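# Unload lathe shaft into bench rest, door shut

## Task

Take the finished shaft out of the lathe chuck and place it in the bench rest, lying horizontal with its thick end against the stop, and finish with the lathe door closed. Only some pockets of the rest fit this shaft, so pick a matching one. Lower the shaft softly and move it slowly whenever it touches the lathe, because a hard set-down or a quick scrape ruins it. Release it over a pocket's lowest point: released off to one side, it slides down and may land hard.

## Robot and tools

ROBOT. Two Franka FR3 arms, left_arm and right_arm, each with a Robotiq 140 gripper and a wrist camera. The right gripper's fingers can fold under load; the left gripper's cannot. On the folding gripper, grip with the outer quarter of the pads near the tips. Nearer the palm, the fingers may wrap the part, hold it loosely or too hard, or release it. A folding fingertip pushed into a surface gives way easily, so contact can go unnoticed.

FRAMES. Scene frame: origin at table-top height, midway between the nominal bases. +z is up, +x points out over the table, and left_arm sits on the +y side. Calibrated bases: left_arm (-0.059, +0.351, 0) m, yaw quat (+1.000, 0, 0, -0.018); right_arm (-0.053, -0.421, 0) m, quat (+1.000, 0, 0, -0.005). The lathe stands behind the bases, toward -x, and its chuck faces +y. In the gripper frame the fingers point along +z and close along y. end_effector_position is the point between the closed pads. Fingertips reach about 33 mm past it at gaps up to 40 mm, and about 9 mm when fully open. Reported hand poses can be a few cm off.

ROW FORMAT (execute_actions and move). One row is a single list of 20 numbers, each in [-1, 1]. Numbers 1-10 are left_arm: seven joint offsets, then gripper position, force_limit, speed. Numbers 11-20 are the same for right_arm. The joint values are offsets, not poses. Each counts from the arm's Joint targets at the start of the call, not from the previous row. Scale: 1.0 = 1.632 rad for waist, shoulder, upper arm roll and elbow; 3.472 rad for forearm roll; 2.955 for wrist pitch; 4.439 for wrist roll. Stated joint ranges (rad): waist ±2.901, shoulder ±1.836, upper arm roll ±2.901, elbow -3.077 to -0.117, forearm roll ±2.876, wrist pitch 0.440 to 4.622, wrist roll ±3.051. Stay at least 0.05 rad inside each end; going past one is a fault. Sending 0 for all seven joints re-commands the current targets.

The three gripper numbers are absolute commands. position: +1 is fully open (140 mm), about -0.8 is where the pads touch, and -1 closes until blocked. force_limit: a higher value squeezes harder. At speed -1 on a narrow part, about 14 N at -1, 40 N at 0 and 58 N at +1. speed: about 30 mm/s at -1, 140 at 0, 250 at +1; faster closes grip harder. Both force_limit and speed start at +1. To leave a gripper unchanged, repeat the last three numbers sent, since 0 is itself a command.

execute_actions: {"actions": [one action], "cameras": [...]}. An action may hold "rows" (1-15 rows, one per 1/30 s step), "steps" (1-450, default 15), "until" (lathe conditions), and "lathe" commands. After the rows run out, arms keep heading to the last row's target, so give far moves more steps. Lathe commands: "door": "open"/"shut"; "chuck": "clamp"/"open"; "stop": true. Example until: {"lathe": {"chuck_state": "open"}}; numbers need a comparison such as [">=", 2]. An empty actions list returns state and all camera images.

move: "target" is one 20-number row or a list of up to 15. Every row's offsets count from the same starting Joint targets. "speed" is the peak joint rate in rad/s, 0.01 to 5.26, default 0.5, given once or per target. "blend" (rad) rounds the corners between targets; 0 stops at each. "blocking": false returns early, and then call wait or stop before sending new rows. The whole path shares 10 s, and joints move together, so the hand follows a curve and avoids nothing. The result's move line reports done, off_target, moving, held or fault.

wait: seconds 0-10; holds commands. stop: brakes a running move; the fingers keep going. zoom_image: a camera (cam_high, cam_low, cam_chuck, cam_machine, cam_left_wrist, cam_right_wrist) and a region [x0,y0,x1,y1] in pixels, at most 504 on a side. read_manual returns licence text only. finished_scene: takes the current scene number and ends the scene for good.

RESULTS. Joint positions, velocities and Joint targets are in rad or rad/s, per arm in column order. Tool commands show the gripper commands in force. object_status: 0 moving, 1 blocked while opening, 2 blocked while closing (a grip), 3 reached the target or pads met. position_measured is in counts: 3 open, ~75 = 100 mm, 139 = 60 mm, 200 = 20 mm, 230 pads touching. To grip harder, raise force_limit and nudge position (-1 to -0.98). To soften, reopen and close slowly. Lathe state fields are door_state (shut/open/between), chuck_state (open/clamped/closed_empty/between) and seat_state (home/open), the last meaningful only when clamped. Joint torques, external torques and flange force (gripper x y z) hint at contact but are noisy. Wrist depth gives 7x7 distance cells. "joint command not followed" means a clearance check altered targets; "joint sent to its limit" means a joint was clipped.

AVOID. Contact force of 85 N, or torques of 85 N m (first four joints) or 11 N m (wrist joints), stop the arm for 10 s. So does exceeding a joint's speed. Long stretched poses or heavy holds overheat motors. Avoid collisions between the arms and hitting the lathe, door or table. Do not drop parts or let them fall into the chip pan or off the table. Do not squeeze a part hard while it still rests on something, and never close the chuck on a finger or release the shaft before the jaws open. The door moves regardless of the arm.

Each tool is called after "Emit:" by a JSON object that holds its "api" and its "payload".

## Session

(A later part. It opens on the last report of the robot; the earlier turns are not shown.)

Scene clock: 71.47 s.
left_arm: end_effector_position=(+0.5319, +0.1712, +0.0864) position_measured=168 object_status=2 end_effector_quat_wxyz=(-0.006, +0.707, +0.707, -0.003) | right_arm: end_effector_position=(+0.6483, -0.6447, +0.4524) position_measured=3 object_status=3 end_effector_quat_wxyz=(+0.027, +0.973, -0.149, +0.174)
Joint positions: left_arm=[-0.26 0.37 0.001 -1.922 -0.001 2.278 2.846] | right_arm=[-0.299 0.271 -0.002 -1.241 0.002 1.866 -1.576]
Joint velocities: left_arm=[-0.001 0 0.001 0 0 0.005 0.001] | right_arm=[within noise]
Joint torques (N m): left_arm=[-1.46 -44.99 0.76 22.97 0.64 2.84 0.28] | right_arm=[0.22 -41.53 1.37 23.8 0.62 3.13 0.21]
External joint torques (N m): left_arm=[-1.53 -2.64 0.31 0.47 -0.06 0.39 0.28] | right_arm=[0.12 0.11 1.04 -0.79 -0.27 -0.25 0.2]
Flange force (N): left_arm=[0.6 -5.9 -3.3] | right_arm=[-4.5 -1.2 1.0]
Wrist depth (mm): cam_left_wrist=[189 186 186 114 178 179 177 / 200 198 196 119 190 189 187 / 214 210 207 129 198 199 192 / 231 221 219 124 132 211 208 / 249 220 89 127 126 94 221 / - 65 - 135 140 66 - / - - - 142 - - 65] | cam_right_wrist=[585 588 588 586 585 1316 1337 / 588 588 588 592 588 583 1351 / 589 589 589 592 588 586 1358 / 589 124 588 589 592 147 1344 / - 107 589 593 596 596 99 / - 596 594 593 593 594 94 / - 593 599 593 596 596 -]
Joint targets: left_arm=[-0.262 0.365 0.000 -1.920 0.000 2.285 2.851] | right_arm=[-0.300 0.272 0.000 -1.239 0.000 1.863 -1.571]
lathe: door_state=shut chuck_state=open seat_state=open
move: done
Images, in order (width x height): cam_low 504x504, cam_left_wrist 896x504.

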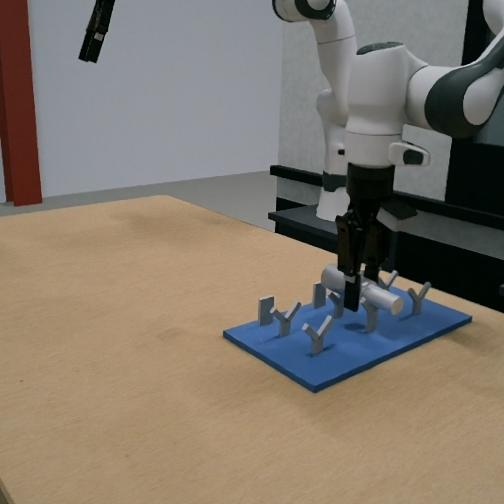

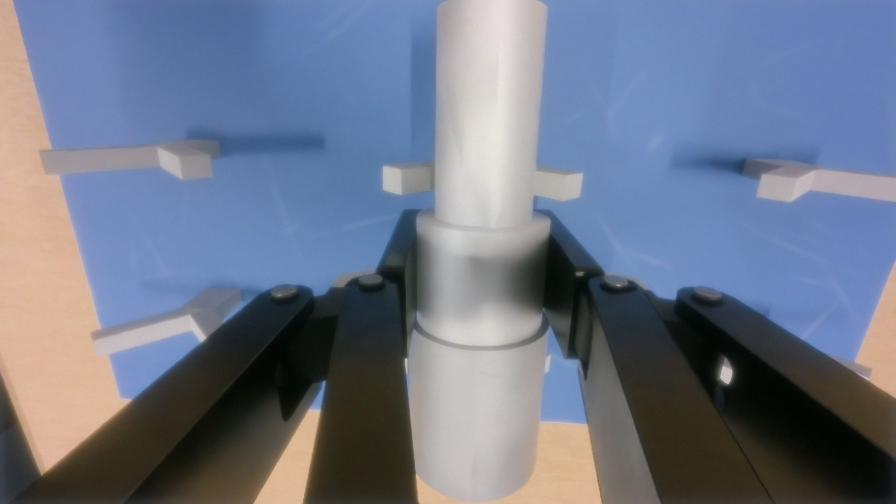

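Emit:
{"api": "move", "payload": {"target": [0.0002,0.00363,0,-0.00148,0,0.00282,0,-0.98,0.7,-1,0,0,0,0,0,0,0,1,1,1], "speed": 0.02, "cameras": ["cam_low"]}}

Emit:
{"api": "zoom_image", "payload": {"camera": "cam_low", "region": [310, 250, 430, 350]}}

Scene clock: 72.33 s.
left_arm: end_effector_position=(+0.5321, +0.1711, +0.0851) position_measured=168 object_status=2 end_effector_quat_wxyz=(-0.006, +0.707, +0.707, -0.003) | right_arm: end_effector_position=(+0.6483, -0.6447, +0.4524) position_measured=3 object_status=3 end_effector_quat_wxyz=(+0.027, +0.973, -0.149, +0.174)
Joint positions: left_arm=[-0.26 0.372 0.001 -1.924 -0.001 2.282 2.846] | right_arm=[-0.299 0.271 -0.002 -1.241 0.002 1.866 -1.576]
Joint torques (N m): left_arm=[-1.22 -42.78 0.82 22.22 0.72 3.55 0.22] | right_arm=[0.16 -41.49 1.36 23.82 0.63 3.14 0.25]
External joint torques (N m): left_arm=[-1.2 -0.48 0.45 -0.17 0.03 1.11 0.22] | right_arm=[0.01 -0.08 0.98 -0.65 -0.26 -0.22 0.24]
Flange force (N): left_arm=[0.3 -3.7 1.7] | right_arm=[-4.4 -1.1 0.7]
Wrist depth (mm): cam_left_wrist=[188 186 184 114 178 178 175 / 199 196 195 119 188 187 186 / 212 208 206 138 198 197 191 / 229 221 218 124 132 209 207 / 247 219 89 127 126 94 218 / - 65 66 135 139 66 - / - - - 142 - - 65] | cam_right_wrist=[588 585 588 588 583 1344 1323 / 585 589 588 588 590 1330 1419 / 586 590 592 589 590 609 1323 / 592 124 593 596 592 147 1337 / - 107 596 594 590 590 99 / - 596 594 596 594 597 94 / - 594 593 597 596 600 -]
Joint targets: left_arm=[-0.261 0.371 0.000 -1.923 0.000 2.293 2.851] | right_arm=[-0.300 0.272 0.000 -1.239 0.000 1.863 -1.571]
lathe: door_state=shut chuck_state=open seat_state=open
move: off_target (left_arm); left_arm: the wrist pitch is farthest, 0.011 rad from its target
Images, in order (width x height): cam_low 504x504.

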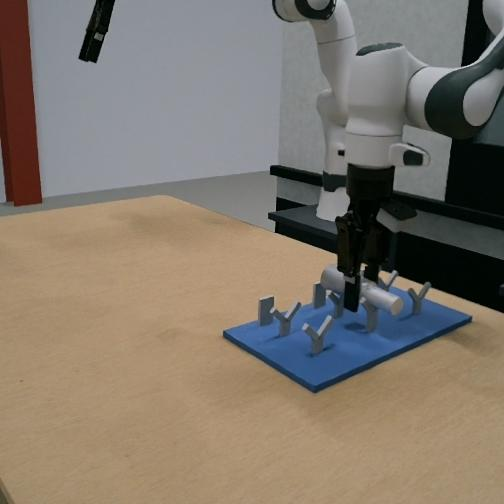

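Scaled by 4.200.

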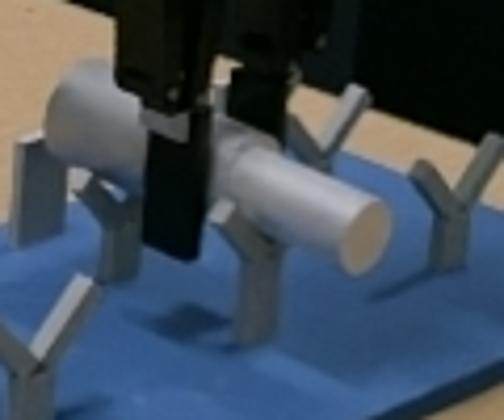

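Emit:
{"api": "move", "payload": {"target": [0,0.0018,0,-0.00074,0,0.0014,0,-0.98,0.7,-1,0,0,0,0,0,0,0,1,1,1], "speed": 0.02, "cameras": ["cam_left_wrist","cam_low"]}}

Emit:
{"api": "zoom_image", "payload": {"camera": "cam_low", "region": [310, 250, 430, 350]}}

Scene clock: 73.27 s.
left_arm: end_effector_position=(+0.5321, +0.1710, +0.0850) position_measured=168 object_status=2 end_effector_quat_wxyz=(-0.005, +0.707, +0.707, -0.003) | right_arm: end_effector_position=(+0.6483, -0.6447, +0.4524) position_measured=3 object_status=3 end_effector_quat_wxyz=(+0.027, +0.973, -0.149, +0.174)
Joint positions: left_arm=[-0.261 0.372 0.001 -1.924 -0.001 2.284 2.846] | right_arm=[-0.299 0.271 -0.002 -1.241 0.002 1.866 -1.576]
Joint torques (N m): left_arm=[-1.19 -41.28 0.83 21.88 0.75 3.97 0.2] | right_arm=[0.23 -41.46 1.39 23.79 0.63 3.13 0.24]
External joint torques (N m): left_arm=[-1.33 0.88 0.32 -0.42 0.05 1.54 0.2] | right_arm=[0.29 0.03 1.18 -0.73 -0.25 -0.24 0.23]
Flange force (N): left_arm=[-0.6 -1.9 4.8] | right_arm=[-4.5 -1.5 0.9]
Wrist depth (mm): cam_left_wrist=[188 186 184 113 178 178 176 / 198 196 194 119 187 188 186 / 211 207 205 138 197 198 191 / 228 220 218 124 132 209 206 / 246 219 89 127 126 94 219 / - 65 66 136 139 66 - / - - - 143 - - 65] | cam_right_wrist=[588 583 586 585 585 1344 1373 / 589 592 589 588 586 1323 1344 / 592 590 588 592 589 588 1337 / 590 124 592 592 593 147 1330 / - 107 593 593 590 592 99 / - 596 596 593 593 594 94 / - 593 599 596 594 599 -]
Joint targets: left_arm=[-0.261 0.374 0.000 -1.924 0.000 2.298 2.851] | right_arm=[-0.300 0.272 0.000 -1.239 0.000 1.863 -1.571]
lathe: door_state=shut chuck_state=open seat_state=open
move: off_target (left_arm); left_arm: the wrist pitch is farthest, 0.014 rad from its target
Images, in order (width x height): cam_low 504x504, cam_left_wrist 896x504.

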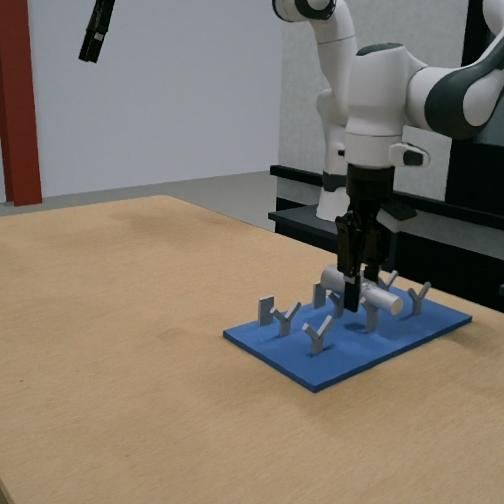

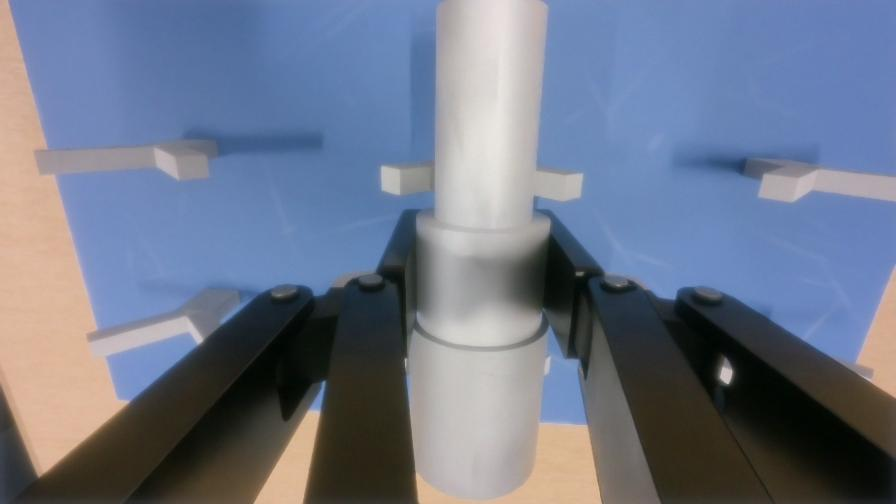

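Scaled by 4.200.

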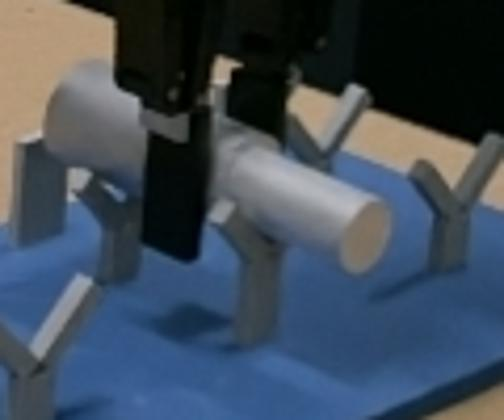

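Emit:
{"api": "move", "payload": {"target": [[0,-0.00472,0,0.00193,0,-0.00367,0,-0.98,0.7,-1,0,0,0,0,0,0,0,1,1,1],[-0.00377,-0.00181,0,0.00622,0,-0.00443,-0.00139,-0.98,0.7,-1,0,0,0,0,0,0,0,1,1,1]], "speed": 0.02, "cameras": ["cam_low"]}}

Emit:
{"api": "zoom_image", "payload": {"camera": "cam_low", "region": [300, 250, 400, 330]}}

Scene clock: 74.93 s.
left_arm: end_effector_position=(+0.5317, +0.1679, +0.0851) position_measured=168 object_status=2 end_effector_quat_wxyz=(-0.006, +0.709, +0.706, -0.003) | right_arm: end_effector_position=(+0.6483, -0.6447, +0.4524) position_measured=3 object_status=3 end_effector_quat_wxyz=(+0.027, +0.973, -0.149, +0.174)
Joint positions: left_arm=[-0.266 0.374 0.001 -1.92 -0.001 2.28 2.846] | right_arm=[-0.299 0.271 -0.002 -1.241 0.002 1.866 -1.576]
Joint torques (N m): left_arm=[-1.87 -44.14 0.41 24.62 0.64 3.1 -0.07] | right_arm=[0.24 -41.49 1.33 23.79 0.64 3.16 0.19]
External joint torques (N m): left_arm=[-2.03 -1.74 -0.11 2.19 -0.06 0.66 -0.07] | right_arm=[0.18 -0.03 1.03 -0.71 -0.25 -0.2 0.18]
Flange force (N): left_arm=[-3.5 2.6 -2.5] | right_arm=[-4.7 -1.2 0.9]
Wrist depth (mm): cam_left_wrist=[187 186 184 113 178 178 175 / 198 195 194 119 188 187 185 / 212 209 205 136 197 198 190 / 228 220 217 124 132 209 206 / 249 198 89 127 126 94 217 / - 65 66 135 138 66 - / - - - 142 - - 66] | cam_right_wrist=[586 585 588 589 586 1373 1316 / 586 586 590 593 583 1330 1337 / 592 589 593 590 592 590 1337 / 589 124 590 594 590 147 1344 / - 107 593 596 594 590 99 / - 594 594 596 594 593 94 / - 593 599 596 597 600 -]
Joint targets: left_arm=[-0.267 0.371 0.000 -1.914 0.000 2.285 2.845] | right_arm=[-0.300 0.272 0.000 -1.239 0.000 1.863 -1.571]
lathe: door_state=shut chuck_state=open seat_state=open
move: done
Images, in order (width x height): cam_low 504x504.

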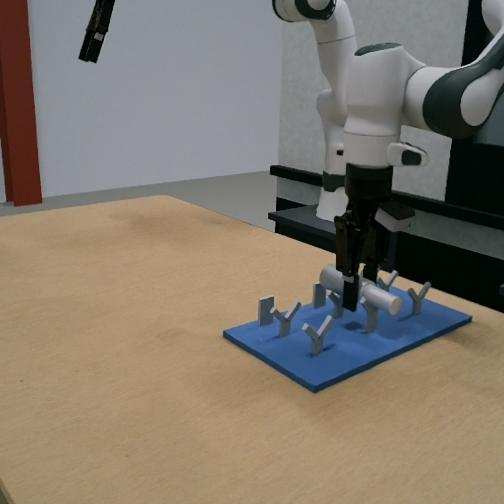

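Scaled by 5.040.

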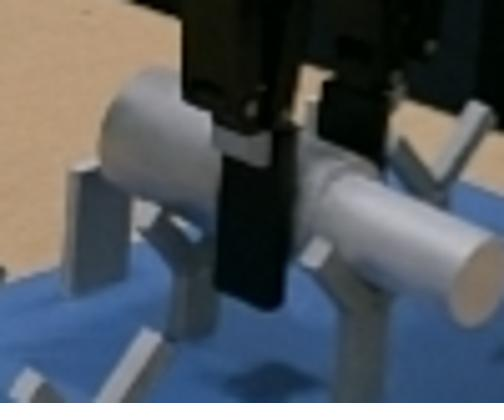

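Emit:
{"api": "move", "payload": {"target": [-0.00188,0.00145,0,0.00214,0,-0.00038,-0.0007,-0.98,0.7,-1,0,0,0,0,0,0,0,1,1,1], "speed": 0.02, "cameras": ["cam_low"]}}

Emit:
{"api": "zoom_image", "payload": {"camera": "cam_low", "region": [300, 250, 360, 310]}}

Scene clock: 76.90 s.
left_arm: end_effector_position=(+0.5317, +0.1661, +0.0851) position_measured=168 object_status=2 end_effector_quat_wxyz=(-0.006, +0.709, +0.705, -0.003) | right_arm: end_effector_position=(+0.6483, -0.6447, +0.4524) position_measured=3 object_status=3 end_effector_quat_wxyz=(+0.027, +0.973, -0.149, +0.174)
Joint positions: left_arm=[-0.268 0.376 0.001 -1.917 -0.001 2.278 2.844] | right_arm=[-0.299 0.271 -0.002 -1.241 0.002 1.866 -1.576]
Joint torques (N m): left_arm=[-1.96 -44.03 0.49 24.38 0.66 3.31 -0.04] | right_arm=[0.24 -41.43 1.34 23.75 0.63 3.13 0.12]
External joint torques (N m): left_arm=[-1.92 -1.61 0.13 1.99 -0.04 0.88 -0.03] | right_arm=[0.33 -0.22 1.16 -0.63 -0.24 -0.22 0.11]
Flange force (N): left_arm=[-2.9 1.9 -1.8] | right_arm=[-4.9 -1.3 0.6]
Wrist depth (mm): cam_left_wrist=[188 186 184 113 178 178 175 / 197 195 194 119 188 187 185 / 212 209 206 136 197 198 190 / 228 220 218 124 132 210 206 / 250 195 89 127 126 94 217 / - 65 66 135 138 66 - / - - - 142 - - 65] | cam_right_wrist=[585 583 585 589 589 1351 1302 / 588 585 586 588 589 1351 1323 / 588 589 592 586 589 590 1344 / 592 124 590 590 588 147 1358 / - 107 596 593 599 593 99 / - 597 597 597 593 596 94 / - 597 596 597 600 596 -]
Joint targets: left_arm=[-0.271 0.373 0.000 -1.910 0.000 2.283 2.842] | right_arm=[-0.300 0.272 0.000 -1.239 0.000 1.863 -1.571]
lathe: door_state=shut chuck_state=open seat_state=open
move: done
Images, in order (width x height): cam_low 504x504.

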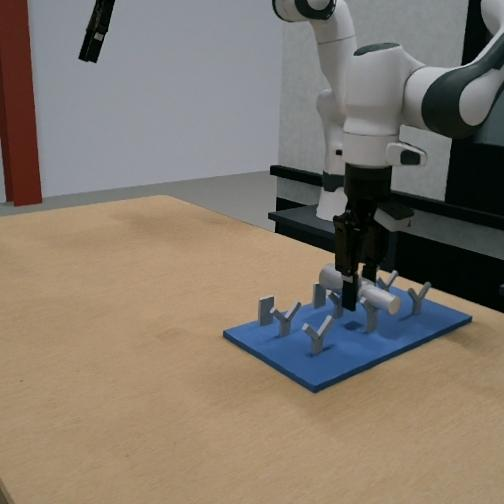

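Scaled by 8.400.

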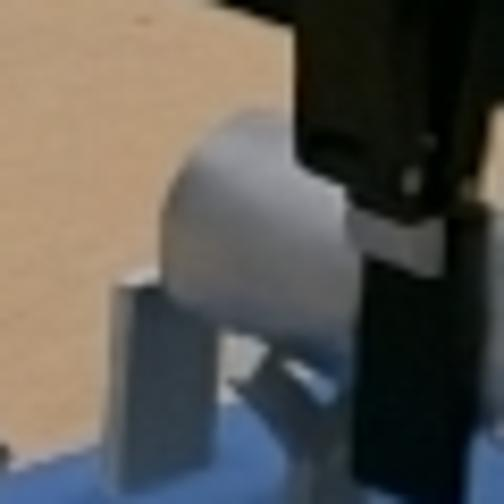

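Emit:
{"api": "move", "payload": {"target": [-0.00188,0.00145,0,0.00214,0,-0.00038,-0.0007,-0.98,0.7,-1,0,0,0,0,0,0,0,1,1,1], "speed": 0.02, "cameras": ["cam_low"]}}

Emit:
{"api": "zoom_image", "payload": {"camera": "cam_low", "region": [300, 250, 360, 310]}}

Scene clock: 79.83 s.
left_arm: end_effector_position=(+0.5317, +0.1642, +0.0850) position_measured=168 object_status=2 end_effector_quat_wxyz=(-0.007, +0.709, +0.706, -0.004) | right_arm: end_effector_position=(+0.6483, -0.6447, +0.4524) position_measured=3 object_status=3 end_effector_quat_wxyz=(+0.027, +0.973, -0.149, +0.174)
Joint positions: left_arm=[-0.271 0.378 0.001 -1.913 -0.001 2.276 2.841] | right_arm=[-0.299 0.271 -0.002 -1.241 0.002 1.866 -1.576]
Joint torques (N m): left_arm=[-1.97 -44.08 0.43 24.23 0.65 3.43 -0.07] | right_arm=[0.18 -41.47 1.27 23.84 0.62 3.13 0.19]
External joint torques (N m): left_arm=[-2.16 -1.54 -0.13 1.81 -0.05 1 -0.06] | right_arm=[0.13 -0.14 0.98 -0.6 -0.27 -0.23 0.18]
Flange force (N): left_arm=[-3.2 1.1 -1.3] | right_arm=[-4.3 -1.1 0.6]
Wrist depth (mm): cam_left_wrist=[188 186 184 114 178 178 175 / 197 195 194 119 188 187 185 / 212 208 206 135 199 197 194 / 229 221 218 124 132 209 206 / 249 191 89 127 126 94 217 / - 65 66 135 138 66 - / - - - 142 - - 65] | cam_right_wrist=[588 585 586 588 583 1316 1323 / 586 589 593 588 586 1323 1330 / 589 588 586 592 589 592 1337 / 593 124 590 592 590 147 1344 / - 107 593 590 597 593 99 / - 594 594 593 594 594 94 / - 597 597 599 597 597 -]
Joint targets: left_arm=[-0.274 0.376 0.000 -1.907 0.000 2.282 2.838] | right_arm=[-0.300 0.272 0.000 -1.239 0.000 1.863 -1.571]
lathe: door_state=shut chuck_state=open seat_state=open
move: done
Images, in order (width x height): cam_low 504x504.

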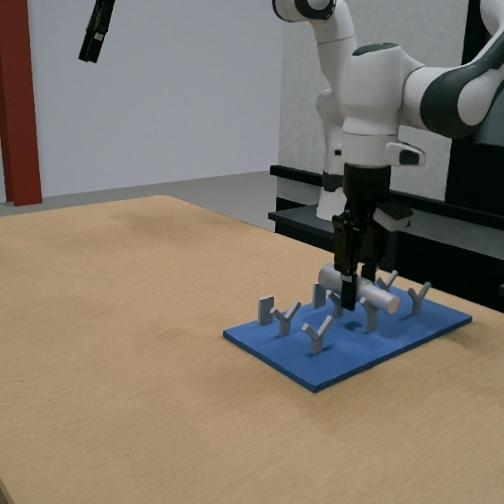

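Scaled by 8.400.

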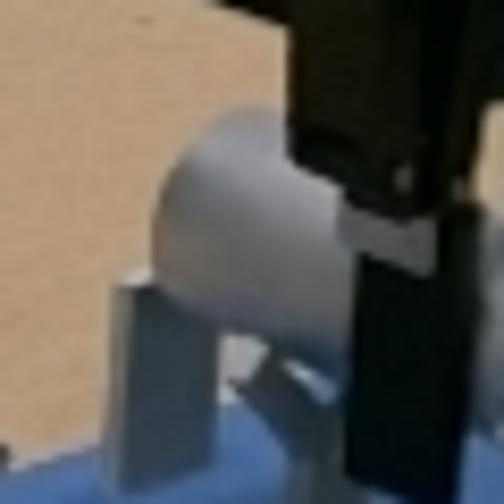

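Emit:
{"api": "move", "payload": {"target": [-0.00188,0.00145,0,0.00214,0,-0.00038,-0.0007,-0.98,0.7,-1,0,0,0,0,0,0,0,1,1,1], "speed": 0.02}}

Emit:
{"api": "move", "payload": {"target": [-0.00188,0.00145,0,0.00214,0,-0.00038,-0.0007,-0.98,0.7,-1,0,0,0,0,0,0,0,1,1,1], "speed": 0.02, "cameras": ["cam_low"]}}

Emit:
{"api": "zoom_image", "payload": {"camera": "cam_low", "region": [300, 250, 360, 310]}}

Scene clock: 80.73 s.
left_arm: end_effector_position=(+0.5317, +0.1623, +0.0850) position_measured=168 object_status=2 end_effector_quat_wxyz=(-0.007, +0.708, +0.706, -0.004) | right_arm: end_effector_position=(+0.6483, -0.6447, +0.4524) position_measured=3 object_status=3 end_effector_quat_wxyz=(+0.027, +0.973, -0.149, +0.174)
Joint positions: left_arm=[-0.274 0.38 0.001 -1.91 -0.001 2.274 2.837] | right_arm=[-0.299 0.271 -0.002 -1.241 0.002 1.866 -1.576]
Joint velocities: left_arm=[-0.001 0.001 0 0.001 -0.001 0 -0.004] | right_arm=[within noise]
Joint torques (N m): left_arm=[-2.13 -44.03 0.35 24.17 0.64 3.52 -0.02] | right_arm=[0.24 -41.53 1.36 23.79 0.66 3.15 0.17]
External joint torques (N m): left_arm=[-2.15 -1.39 -0.07 1.74 -0.06 1.09 -0.02] | right_arm=[0.14 -0.05 1.02 -0.74 -0.23 -0.22 0.16]
Flange force (N): left_arm=[-3.0 1.1 -0.9] | right_arm=[-4.9 -1.1 0.9]
Wrist depth (mm): cam_left_wrist=[188 186 184 113 178 178 175 / 197 195 194 119 187 187 185 / 212 209 205 128 199 197 194 / 228 220 218 124 132 208 206 / 250 190 89 127 126 94 214 / - 65 66 135 138 66 - / - - - 143 - - 65] | cam_right_wrist=[588 585 583 585 585 1316 1344 / 590 586 586 589 588 1323 1351 / 592 589 592 592 590 589 - / 589 124 590 590 596 147 115 / - 107 594 596 590 594 99 / - 597 594 596 596 596 94 / - 599 599 600 594 600 -]
Joint targets: left_arm=[-0.277 0.378 0.000 -1.903 0.000 2.281 2.835] | right_arm=[-0.300 0.272 0.000 -1.239 0.000 1.863 -1.571]
lathe: door_state=shut chuck_state=open seat_state=open
move: done

Scene clock: 81.43 s.
left_arm: end_effector_position=(+0.5317, +0.1605, +0.0849) position_measured=168 object_status=2 end_effector_quat_wxyz=(-0.008, +0.708, +0.706, -0.004) | right_arm: end_effector_position=(+0.6483, -0.6447, +0.4524) position_measured=3 object_status=3 end_effector_quat_wxyz=(+0.027, +0.973, -0.149, +0.174)
Joint positions: left_arm=[-0.277 0.382 0.001 -1.906 -0.001 2.272 2.834] | right_arm=[-0.299 0.271 -0.002 -1.241 0.002 1.866 -1.576]
Joint torques (N m): left_arm=[-2.2 -44.08 0.24 24.41 0.66 3.63 0] | right_arm=[0.21 -41.51 1.38 23.81 0.61 3.13 0.21]
External joint torques (N m): left_arm=[-2.23 -1.35 -0.19 1.96 -0.05 1.2 0] | right_arm=[0.16 -0.17 1.1 -0.64 -0.27 -0.24 0.2]
Flange force (N): left_arm=[-3.4 1.9 -0.7] | right_arm=[-4.7 -1.3 0.7]
Wrist depth (mm): cam_left_wrist=[188 186 184 113 177 178 174 / 195 194 194 119 186 187 183 / 212 209 205 128 200 197 194 / 228 219 218 124 132 208 206 / 252 193 89 127 126 94 214 / - 65 66 136 138 66 - / - - - 142 - - 65] | cam_right_wrist=[589 586 588 588 581 1323 1358 / 589 586 589 588 586 1316 1330 / 589 589 590 590 589 583 1337 / 589 124 594 588 586 147 1323 / - 107 592 597 592 590 99 / - 593 594 596 599 596 94 / - 597 597 599 596 597 -]
Joint targets: left_arm=[-0.280 0.380 0.000 -1.900 0.000 2.280 2.832] | right_arm=[-0.300 0.272 0.000 -1.239 0.000 1.863 -1.571]
lathe: door_state=shut chuck_state=open seat_state=open
move: done
Images, in order (width x height): cam_low 504x504.

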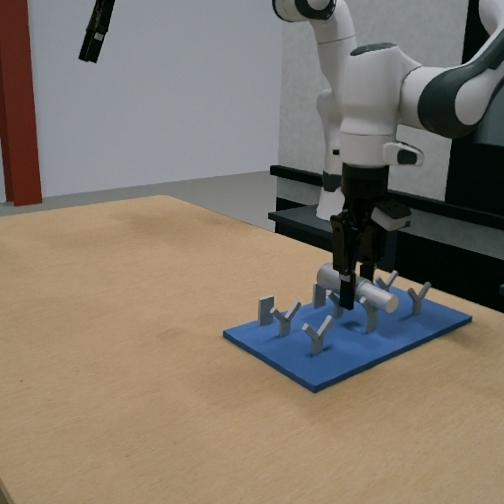

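Scaled by 8.400.

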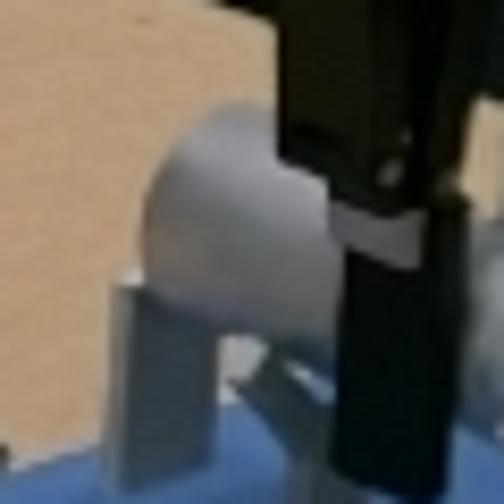

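Emit:
{"api": "move", "payload": {"target": [-0.00188,0.00125,0,0.00224,0,-0.00055,-0.0007,-0.98,0.7,-1,0,0,0,0,0,0,0,1,1,1], "speed": 0.02}}

Emit:
{"api": "move", "payload": {"target": [-0.00188,0.00125,0,0.00224,0,-0.00055,-0.0007,-0.98,0.7,-1,0,0,0,0,0,0,0,1,1,1], "speed": 0.02, "cameras": ["cam_low"]}}

Emit:
{"api": "zoom_image", "payload": {"camera": "cam_low", "region": [300, 250, 360, 310]}}

Scene clock: 82.30 s.
left_arm: end_effector_position=(+0.5317, +0.1586, +0.0849) position_measured=168 object_status=2 end_effector_quat_wxyz=(-0.008, +0.708, +0.706, -0.004) | right_arm: end_effector_position=(+0.6483, -0.6447, +0.4524) position_measured=3 object_status=3 end_effector_quat_wxyz=(+0.027, +0.973, -0.149, +0.174)
Joint positions: left_arm=[-0.28 0.385 0.001 -1.903 -0.001 2.27 2.83] | right_arm=[-0.299 0.271 -0.002 -1.241 0.002 1.866 -1.576]
Joint velocities: left_arm=[-0.002 0 0 0.001 0 0 -0.004] | right_arm=[within noise]
Joint torques (N m): left_arm=[-2.1 -44.27 0.18 24.41 0.64 3.7 -0.08] | right_arm=[0.17 -41.52 1.41 23.81 0.64 3.13 0.17]
External joint torques (N m): left_arm=[-2.05 -1.45 -0.18 1.9 -0.06 1.27 -0.08] | right_arm=[0.17 -0.12 1.16 -0.67 -0.25 -0.23 0.16]
Flange force (N): left_arm=[-3.2 1.3 -0.7] | right_arm=[-4.7 -1.2 0.7]
Wrist depth (mm): cam_left_wrist=[189 186 184 113 177 178 174 / 195 194 194 119 186 187 182 / 212 209 205 129 199 197 195 / 229 220 218 124 132 208 205 / 251 191 89 127 126 94 212 / - 65 66 136 139 66 - / - - - 143 - - 65] | cam_right_wrist=[585 586 588 586 589 1330 1330 / 590 588 586 586 588 1323 1337 / 588 586 588 593 590 592 1323 / 590 124 589 593 588 147 1344 / - 107 593 593 596 592 99 / - 596 594 597 596 594 94 / - 597 599 597 596 594 -]
Joint targets: left_arm=[-0.283 0.382 0.000 -1.896 0.000 2.278 2.829] | right_arm=[-0.300 0.272 0.000 -1.239 0.000 1.863 -1.571]
lathe: door_state=shut chuck_state=open seat_state=open
move: done

Scene clock: 83.00 s.
left_arm: end_effector_position=(+0.5318, +0.1566, +0.0850) position_measured=168 object_status=2 end_effector_quat_wxyz=(-0.008, +0.708, +0.706, -0.004) | right_arm: end_effector_position=(+0.6483, -0.6447, +0.4524) position_measured=3 object_status=3 end_effector_quat_wxyz=(+0.027, +0.973, -0.149, +0.174)
Joint positions: left_arm=[-0.283 0.387 0.001 -1.899 -0.001 2.268 2.827] | right_arm=[-0.299 0.271 -0.002 -1.241 0.002 1.866 -1.576]
Joint torques (N m): left_arm=[-2.14 -44.27 0.16 24.83 0.66 3.7 0.01] | right_arm=[0.22 -41.49 1.39 23.72 0.63 3.14 0.22]
External joint torques (N m): left_arm=[-2.09 -1.44 -0.2 2.37 -0.04 1.28 0.01] | right_arm=[0.1 0.19 1.04 -0.91 -0.26 -0.24 0.21]
Flange force (N): left_arm=[-3.7 3.2 -0.9] | right_arm=[-5.0 -1.2 1.3]
Wrist depth (mm): cam_left_wrist=[188 186 185 113 178 178 175 / 197 194 194 120 185 187 182 / 212 209 206 128 200 197 194 / 230 219 218 124 132 208 206 / 251 188 89 127 126 94 211 / - 65 66 136 138 66 - / - - - 143 - - 65] | cam_right_wrist=[581 585 589 589 590 1316 1337 / 588 589 589 588 586 583 1323 / 586 589 588 590 589 589 1309 / 590 124 590 592 590 147 1344 / - 107 596 590 589 592 99 / - 592 593 593 596 594 94 / - 596 594 596 597 592 -]
Joint targets: left_arm=[-0.286 0.385 0.000 -1.892 0.000 2.277 2.826] | right_arm=[-0.300 0.272 0.000 -1.239 0.000 1.863 -1.571]
lathe: door_state=shut chuck_state=open seat_state=open
move: done
Images, in order (width x height): cam_low 504x504.

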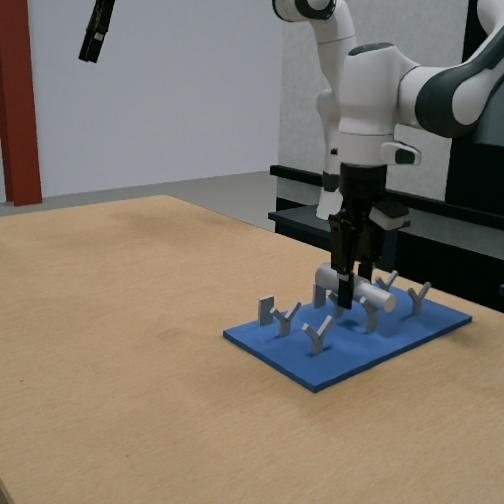

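Scaled by 8.400.

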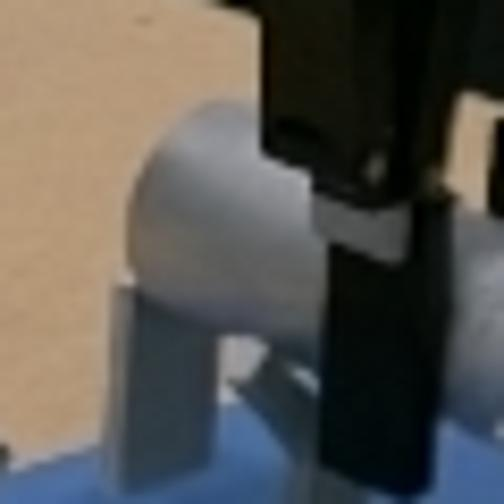

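Emit:
{"api": "move", "payload": {"target": [-0.00282,0.00188,0,0.00336,0,-0.00083,-0.00105,-0.98,0.7,-1,0,0,0,0,0,0,0,1,1,1], "speed": 0.02}}

Emit:
{"api": "move", "payload": {"target": [-0.00188,0.00125,0,0.00224,0,-0.00055,-0.0007,-0.98,0.7,-1,0,0,0,0,0,0,0,1,1,1], "speed": 0.02, "cameras": ["cam_low","cam_left_wrist"]}}

Emit:
{"api": "zoom_image", "payload": {"camera": "cam_low", "region": [300, 250, 360, 310]}}

Scene clock: 84.23 s.
left_arm: end_effector_position=(+0.5320, +0.1535, +0.0852) position_measured=168 object_status=2 end_effector_quat_wxyz=(-0.008, +0.708, +0.706, -0.004) | right_arm: end_effector_position=(+0.6483, -0.6447, +0.4524) position_measured=3 object_status=3 end_effector_quat_wxyz=(+0.027, +0.973, -0.149, +0.174)
Joint positions: left_arm=[-0.288 0.39 0.001 -1.894 -0.001 2.265 2.822] | right_arm=[-0.299 0.271 -0.002 -1.241 0.002 1.866 -1.576]
Joint velocities: left_arm=[0 0.001 -0.001 0.003 -0.001 0 -0.004] | right_arm=[within noise]
Joint torques (N m): left_arm=[-2.13 -44.47 0.21 24.75 0.67 3.74 0.09] | right_arm=[0.22 -41.52 1.37 23.76 0.63 3.14 0.19]
External joint torques (N m): left_arm=[-2.34 -1.57 -0.38 2.28 -0.04 1.32 0.1] | right_arm=[0.25 -0.02 1.15 -0.77 -0.25 -0.23 0.18]
Flange force (N): left_arm=[-3.7 2.4 -1.0] | right_arm=[-4.9 -1.3 1.0]
Wrist depth (mm): cam_left_wrist=[189 187 184 113 178 178 174 / 195 194 194 120 185 188 180 / 212 209 205 128 199 197 194 / 229 218 218 124 131 209 206 / 251 192 89 127 126 94 182 / - 65 66 136 138 66 - / - - - 142 - - 65] | cam_right_wrist=[586 585 588 586 588 1344 1270 / 590 586 592 586 592 1337 1337 / 592 588 589 588 592 590 1330 / 592 124 590 592 590 147 114 / - 107 592 596 593 594 99 / - 596 597 596 597 592 94 / - 596 593 597 594 594 -]
Joint targets: left_arm=[-0.291 0.388 0.000 -1.887 0.000 2.274 2.821] | right_arm=[-0.300 0.272 0.000 -1.239 0.000 1.863 -1.571]
lathe: door_state=shut chuck_state=open seat_state=open
move: done

Scene clock: 84.93 s.
left_arm: end_effector_position=(+0.5321, +0.1515, +0.0853) position_measured=168 object_status=2 end_effector_quat_wxyz=(-0.008, +0.708, +0.707, -0.004) | right_arm: end_effector_position=(+0.6483, -0.6447, +0.4524) position_measured=3 object_status=3 end_effector_quat_wxyz=(+0.027, +0.973, -0.149, +0.174)
Joint positions: left_arm=[-0.291 0.392 0.001 -1.89 -0.001 2.264 2.818] | right_arm=[-0.299 0.271 -0.002 -1.241 0.002 1.866 -1.576]
Joint torques (N m): left_arm=[-2.13 -44.7 0.22 24.9 0.64 3.78 -0.03] | right_arm=[0.21 -41.5 1.36 23.85 0.64 3.14 0.17]
External joint torques (N m): left_arm=[-2.16 -1.78 -0.22 2.47 -0.06 1.37 -0.03] | right_arm=[0.26 -0.04 1.15 -0.65 -0.24 -0.23 0.16]
Flange force (N): left_arm=[-3.7 2.5 -1.3] | right_arm=[-4.2 -1.3 0.7]
Wrist depth (mm): cam_left_wrist=[189 187 185 113 178 178 175 / 198 196 195 120 185 187 180 / 213 210 205 128 199 197 194 / 232 218 217 124 132 207 206 / 252 192 89 127 126 94 181 / - 65 66 136 139 66 - / - - - 142 - - 65] | cam_right_wrist=[586 586 583 585 585 1337 1337 / 586 588 588 589 588 1316 1351 / 592 590 592 589 589 589 1316 / 588 124 592 596 592 147 1323 / - 107 593 593 594 589 99 / - 593 596 596 592 593 94 / - 599 596 596 594 594 -]
Joint targets: left_arm=[-0.294 0.390 0.000 -1.883 0.000 2.273 2.818] | right_arm=[-0.300 0.272 0.000 -1.239 0.000 1.863 -1.571]
lathe: door_state=shut chuck_state=open seat_state=open
move: done
Images, in order (width x height): cam_low 504x504, cam_left_wrist 896x504.

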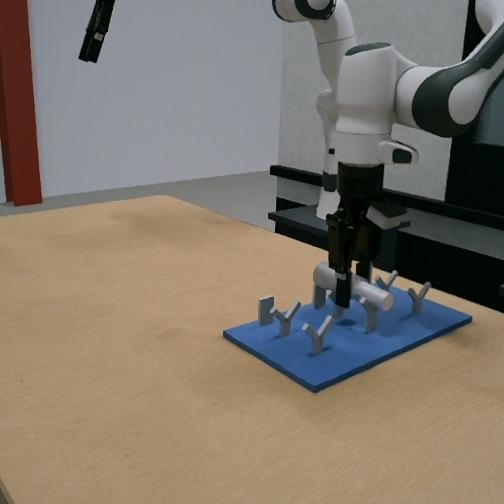

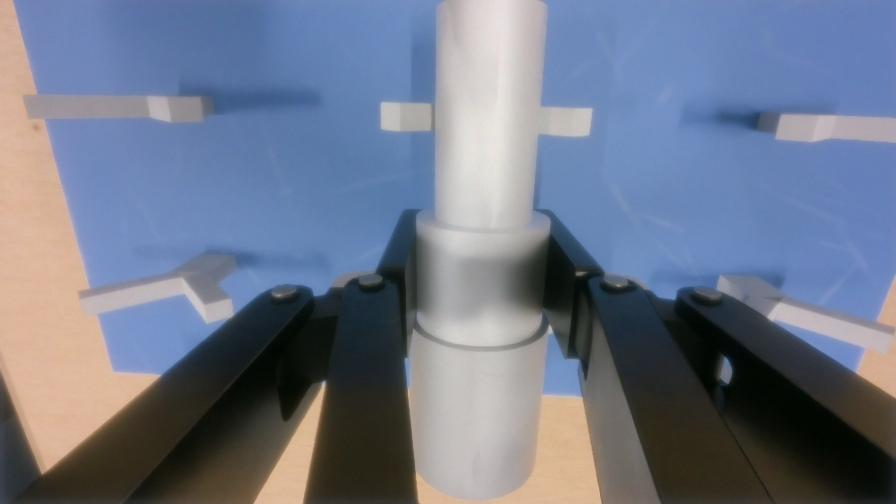

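Scaled by 8.400.

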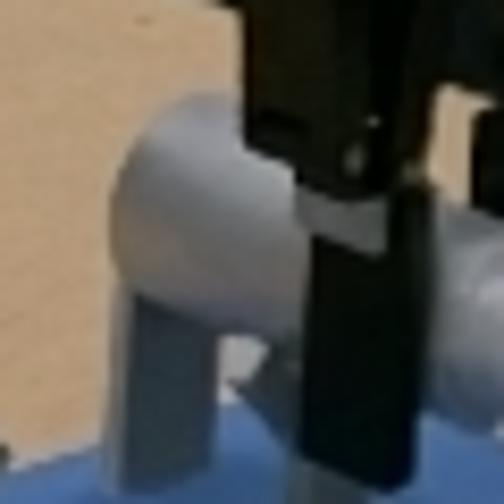

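Emit:
{"api": "move", "payload": {"target": [-0.00188,0.0014,0,0.00224,0,-0.00055,-0.0007,-0.98,0.7,-1,0,0,0,0,0,0,0,1,1,1], "speed": 0.02}}

Emit:
{"api": "move", "payload": {"target": [-0.00188,0.0014,0,0.00224,0,-0.00055,-0.0007,-0.98,0.7,-1,0,0,0,0,0,0,0,1,1,1], "speed": 0.02, "cameras": ["cam_low","cam_left_wrist"]}}

Emit:
{"api": "zoom_image", "payload": {"camera": "cam_low", "region": [300, 250, 360, 310]}}

Scene clock: 85.77 s.
left_arm: end_effector_position=(+0.5322, +0.1512, +0.0853) position_measured=168 object_status=2 end_effector_quat_wxyz=(-0.009, +0.707, +0.707, -0.004) | right_arm: end_effector_position=(+0.6483, -0.6447, +0.4524) position_measured=3 object_status=3 end_effector_quat_wxyz=(+0.027, +0.973, -0.149, +0.174)
Joint positions: left_arm=[-0.293 0.394 0.002 -1.887 0 2.26 2.816] | right_arm=[-0.299 0.271 -0.002 -1.241 0.002 1.866 -1.576]
Joint torques (N m): left_arm=[-3.05 -44.24 -0.46 25.18 0.54 4 -0.03] | right_arm=[0.27 -41.49 1.35 23.87 0.63 3.13 0.21]
External joint torques (N m): left_arm=[-3.14 -1.17 -0.97 2.67 -0.17 1.58 -0.02] | right_arm=[0.34 0.02 1.15 -0.66 -0.24 -0.24 0.2]
Flange force (N): left_arm=[-5.8 4.1 -0.1] | right_arm=[-4.0 -1.5 0.7]
Wrist depth (mm): cam_left_wrist=[189 187 184 113 178 178 175 / 197 196 195 120 185 187 180 / 213 209 205 128 199 197 194 / 233 218 218 124 132 207 205 / 254 231 89 127 126 94 180 / - 65 66 135 139 66 - / - - - 142 - - 65] | cam_right_wrist=[588 586 583 586 588 1323 1330 / 586 589 590 588 589 1330 1337 / 590 588 596 588 589 590 1344 / 593 124 592 590 590 147 1316 / - 107 593 593 590 588 99 / - 596 596 597 594 590 94 / - 596 597 597 597 599 -]
Joint targets: left_arm=[-0.297 0.392 0.000 -1.880 0.000 2.271 2.815] | right_arm=[-0.300 0.272 0.000 -1.239 0.000 1.863 -1.571]
lathe: door_state=shut chuck_state=open seat_state=open
move: off_target (left_arm); left_arm: the wrist pitch is farthest, 0.011 rad from its target

Scene clock: 86.47 s.
left_arm: end_effector_position=(+0.5323, +0.1511, +0.0852) position_measured=168 object_status=2 end_effector_quat_wxyz=(-0.010, +0.707, +0.707, -0.004) | right_arm: end_effector_position=(+0.6483, -0.6447, +0.4524) position_measured=3 object_status=3 end_effector_quat_wxyz=(+0.027, +0.973, -0.149, +0.174)
Joint positions: left_arm=[-0.295 0.396 0.004 -1.884 0.001 2.257 2.814] | right_arm=[-0.299 0.271 -0.002 -1.241 0.002 1.866 -1.576]
Joint torques (N m): left_arm=[-3.81 -44.07 -1.23 24.99 0.25 4.27 -0.03] | right_arm=[0.23 -41.48 1.33 23.8 0.64 3.13 0.16]
External joint torques (N m): left_arm=[-3.81 -1.07 -1.68 2.54 -0.46 1.87 -0.03] | right_arm=[0.28 -0.02 1.11 -0.72 -0.24 -0.24 0.15]
Flange force (N): left_arm=[-6.5 3.1 0.7] | right_arm=[-4.6 -1.3 0.9]
Wrist depth (mm): cam_left_wrist=[189 187 185 113 177 178 175 / 197 197 195 120 185 188 180 / 213 210 205 128 200 197 194 / 229 218 217 124 132 207 204 / 252 230 89 127 126 94 180 / - 65 - 135 139 66 - / - - - 143 - - 65] | cam_right_wrist=[586 586 588 589 585 1323 1344 / 590 589 583 585 586 1351 1309 / 586 590 588 590 592 589 1444 / 592 124 589 590 593 147 1309 / - 107 594 589 597 597 99 / - 596 596 596 594 594 94 / - 597 599 597 596 599 -]
Joint targets: left_arm=[-0.300 0.394 0.000 -1.876 0.000 2.269 2.812] | right_arm=[-0.300 0.272 0.000 -1.239 0.000 1.863 -1.571]
lathe: door_state=shut chuck_state=open seat_state=open
move: off_target (left_arm); left_arm: the wrist pitch is farthest, 0.012 rad from its target
Images, in order (width x height): cam_low 504x504, cam_left_wrist 896x504.

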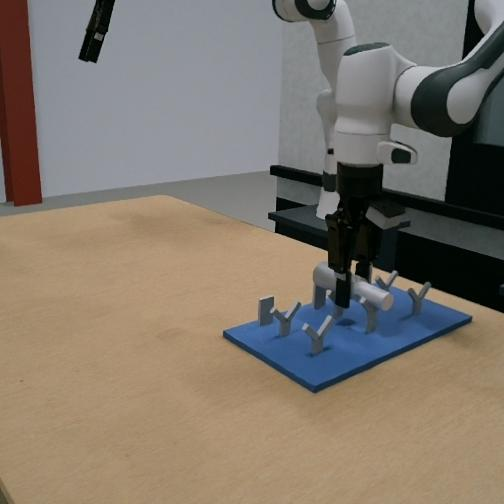

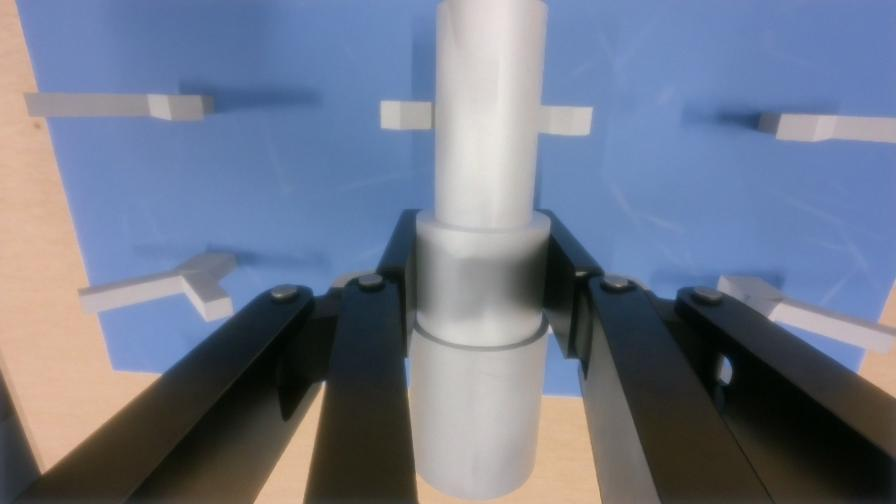

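Scaled by 8.400.

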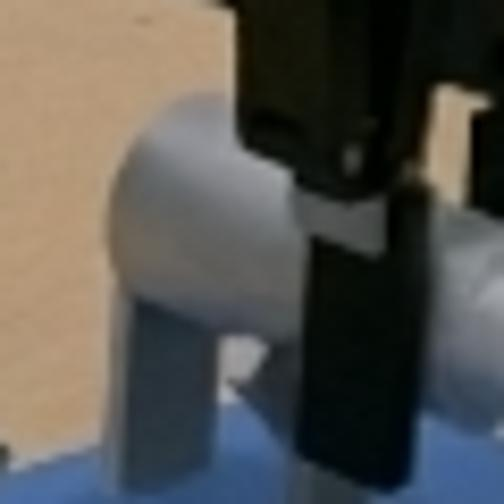

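Emit:
{"api": "move", "payload": {"target": [0.00282,-0.0003,0,-0.0041,0,0.0022,0.00105,-0.98,0.7,-1,0,0,0,0,0,0,0,1,1,1], "speed": 0.02, "cameras": ["cam_low"]}}

Emit:
{"api": "zoom_image", "payload": {"camera": "cam_low", "region": [310, 250, 410, 340]}}

Scene clock: 87.37 s.
left_arm: end_effector_position=(+0.5323, +0.1509, +0.0846) position_measured=168 object_status=2 end_effector_quat_wxyz=(-0.010, +0.707, +0.707, -0.004) | right_arm: end_effector_position=(+0.6483, -0.6447, +0.4524) position_measured=3 object_status=3 end_effector_quat_wxyz=(+0.027, +0.973, -0.149, +0.174)
Joint positions: left_arm=[-0.295 0.396 0.003 -1.885 0.001 2.26 2.814] | right_arm=[-0.299 0.271 -0.002 -1.241 0.002 1.866 -1.576]
Joint velocities: left_arm=[0 -0.001 0 -0.003 0 0.003 -0.001] | right_arm=[within noise]
Joint torques (N m): left_arm=[-1.8 -44.36 -0.7 23.41 0.34 4.13 0.21] | right_arm=[0.24 -41.48 1.39 23.83 0.64 3.14 0.12]
External joint torques (N m): left_arm=[-1.88 -1.1 -1.22 0.83 -0.37 1.7 0.21] | right_arm=[0.23 -0.22 1.13 -0.56 -0.25 -0.21 0.11]
Flange force (N): left_arm=[-1.6 -2.7 1.4] | right_arm=[-4.4 -1.2 0.5]
Wrist depth (mm): cam_left_wrist=[189 186 184 112 178 178 175 / 195 196 194 120 185 187 180 / 212 209 206 128 199 196 193 / 229 218 218 124 132 207 205 / 251 230 89 127 126 94 180 / - 65 66 136 139 66 - / - - - 144 - - 65] | cam_right_wrist=[586 585 588 588 588 1351 1330 / 590 588 588 588 585 1323 1323 / 592 588 592 589 589 588 1337 / 589 124 589 590 594 147 1358 / - 107 596 594 592 593 99 / - 594 593 597 597 593 94 / - 596 594 599 599 596 -]
Joint targets: left_arm=[-0.295 0.394 0.000 -1.883 0.000 2.276 2.817] | right_arm=[-0.300 0.272 0.000 -1.239 0.000 1.863 -1.571]
lathe: door_state=shut chuck_state=open seat_state=open
move: off_target (left_arm); left_arm: the wrist pitch is farthest, 0.015 rad from its target
Images, in order (width x height): cam_low 504x504.

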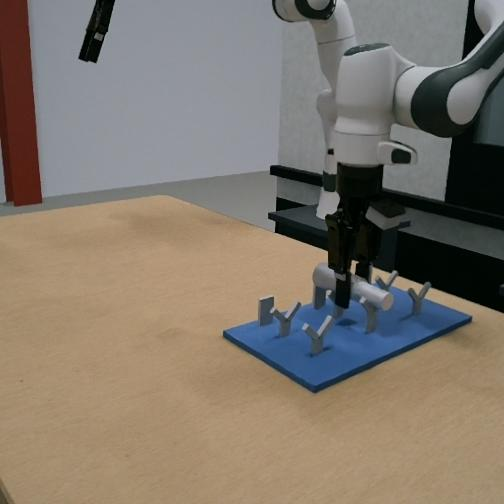

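Scaled by 5.040.

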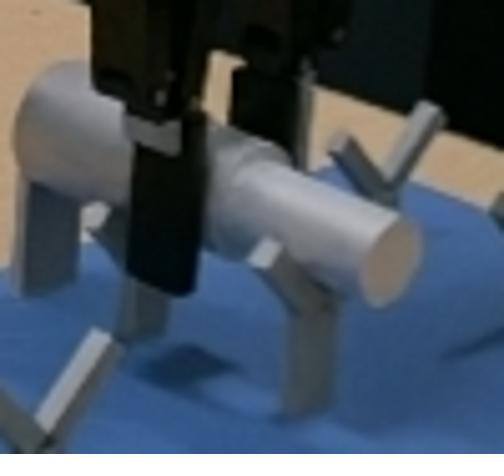

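Emit:
{"api": "move", "payload": {"target": [0.001,0.0011,0,-0.0018,0,0.0017,0.0004,-0.98,0.7,-1,0,0,0,0,0,0,0,1,1,1], "speed": 0.02, "cameras": ["cam_low"]}}

Emit:
{"api": "zoom_image", "payload": {"camera": "cam_low", "region": [310, 250, 410, 340]}}

Scene clock: 88.33 s.
left_arm: end_effector_position=(+0.5324, +0.1508, +0.0843) position_measured=168 object_status=2 end_effector_quat_wxyz=(-0.009, +0.707, +0.707, -0.004) | right_arm: end_effector_position=(+0.6483, -0.6447, +0.4524) position_measured=3 object_status=3 end_effector_quat_wxyz=(+0.027, +0.973, -0.149, +0.174)
Joint positions: left_arm=[-0.294 0.396 0.003 -1.887 0.001 2.263 2.814] | right_arm=[-0.299 0.271 -0.002 -1.241 0.002 1.866 -1.576]
Joint torques (N m): left_arm=[-1.22 -42.7 -0.24 22.49 0.41 4.5 0.22] | right_arm=[0.24 -41.45 1.36 23.82 0.63 3.12 0.18]
External joint torques (N m): left_arm=[-1.11 0.51 -0.59 -0.05 -0.29 2.08 0.23] | right_arm=[0.24 0.1 1.11 -0.73 -0.26 -0.25 0.17]
Flange force (N): left_arm=[-0.4 -2.2 5.1] | right_arm=[-4.1 -1.3 0.9]
Wrist depth (mm): cam_left_wrist=[187 186 183 112 177 177 174 / 195 194 194 119 184 187 180 / 211 208 205 128 199 196 194 / 228 216 217 124 132 206 204 / 251 229 89 127 126 94 180 / - 65 - 136 140 66 - / - - - 144 - - 65] | cam_right_wrist=[588 588 589 585 585 1337 1330 / 590 586 588 586 585 1323 1404 / 588 590 592 592 590 590 1330 / 594 124 590 594 590 147 1337 / - 107 590 594 593 592 99 / - 594 599 597 594 596 94 / - 596 600 597 596 593 -]
Joint targets: left_arm=[-0.293 0.395 0.000 -1.886 0.000 2.281 2.818] | right_arm=[-0.300 0.272 0.000 -1.239 0.000 1.863 -1.571]
lathe: door_state=shut chuck_state=open seat_state=open
move: off_target (left_arm); left_arm: the wrist pitch is farthest, 0.018 rad from its target
Images, in order (width x height): cam_low 504x504.

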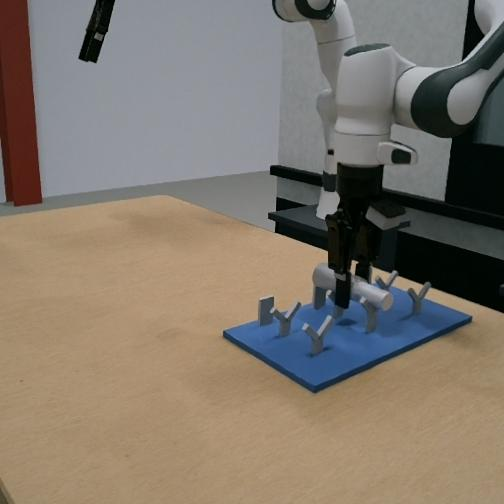

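Scaled by 5.040.

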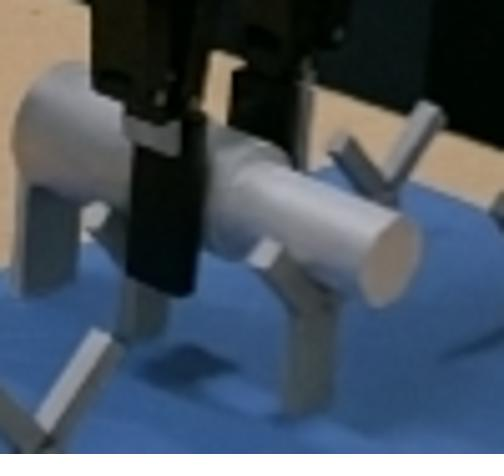

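Emit:
{"api": "execute_actions", "payload": {"actions": [{"rows":[[0,0,0,0,0,0,0,0.2,0.7,-1,0,0,0,0,0,0,0,1,1,1]],"steps":55}], "cameras": ["cam_low","cam_left_wrist"]}}

Emit:
{"api": "zoom_image", "payload": {"camera": "cam_low", "region": [310, 250, 410, 340]}}

Scene clock: 90.53 s.
left_arm: end_effector_position=(+0.5363, +0.1484, +0.0849) position_measured=104 object_status=3 end_effector_quat_wxyz=(-0.003, +0.707, +0.707, -0.001) | right_arm: end_effector_position=(+0.6483, -0.6447, +0.4524) position_measured=3 object_status=3 end_effector_quat_wxyz=(+0.027, +0.973, -0.149, +0.174)
Joint positions: left_arm=[-0.294 0.396 0.001 -1.887 0.001 2.278 2.814] | right_arm=[-0.299 0.271 -0.002 -1.241 0.002 1.866 -1.576]
Joint torques (N m): left_arm=[-1.06 -43.17 0.59 21.8 0.62 2.48 0.25] | right_arm=[0.23 -41.48 1.35 23.76 0.63 3.14 0.2]
External joint torques (N m): left_arm=[-1.14 0.04 0.1 -0.75 -0.08 0.01 0.26] | right_arm=[0.21 0.1 1.08 -0.83 -0.26 -0.25 0.19]
Flange force (N): left_arm=[0.2 -3.2 0.5] | right_arm=[-4.8 -1.3 1.1]
Wrist depth (mm): cam_left_wrist=[186 184 183 111 178 178 176 / 193 195 194 118 186 188 182 / 209 207 204 126 200 198 196 / 220 214 144 125 155 207 207 / 233 83 108 132 220 90 89 / - - 258 139 255 - - / - 69 280 150 273 - -] | cam_right_wrist=[585 586 586 586 586 1323 1337 / 589 588 588 590 589 1323 1316 / 589 585 590 586 589 592 1330 / 590 124 593 592 590 147 1323 / - 107 592 594 596 597 99 / - 596 596 596 596 593 94 / - 594 593 599 597 599 -]
Joint targets: left_arm=[-0.293 0.395 0.000 -1.886 0.000 2.281 2.818] | right_arm=[-0.300 0.272 0.000 -1.239 0.000 1.863 -1.571]
lathe: door_state=shut chuck_state=open seat_state=open
Images, in order (width x height): cam_low 504x504, cam_left_wrist 896x504.

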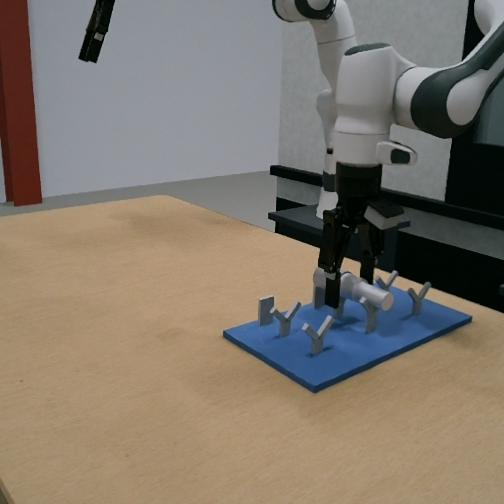

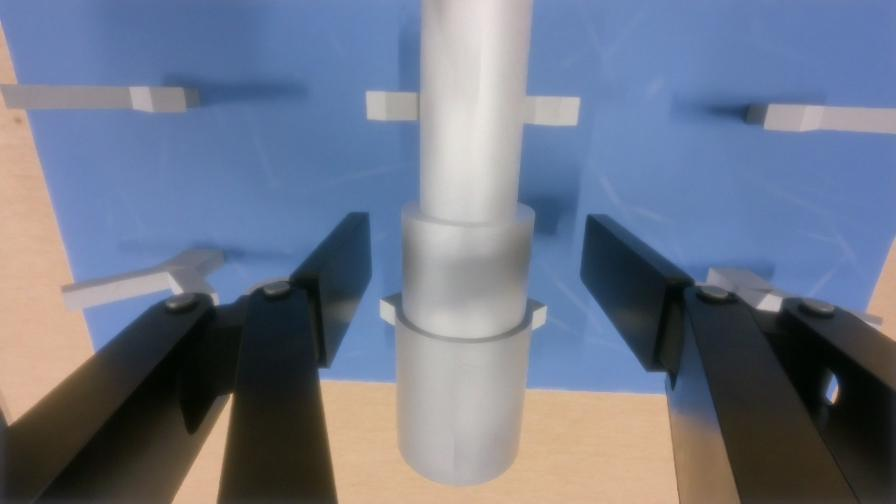

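Scaled by 5.040.

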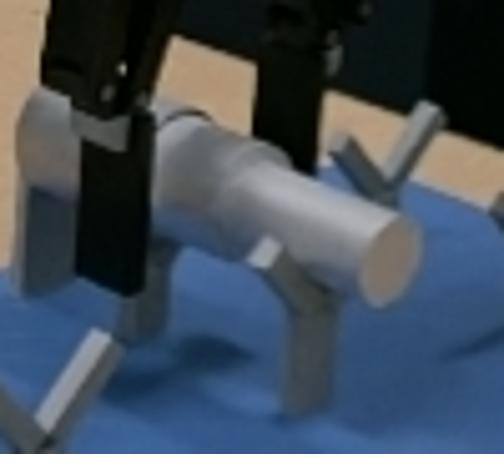

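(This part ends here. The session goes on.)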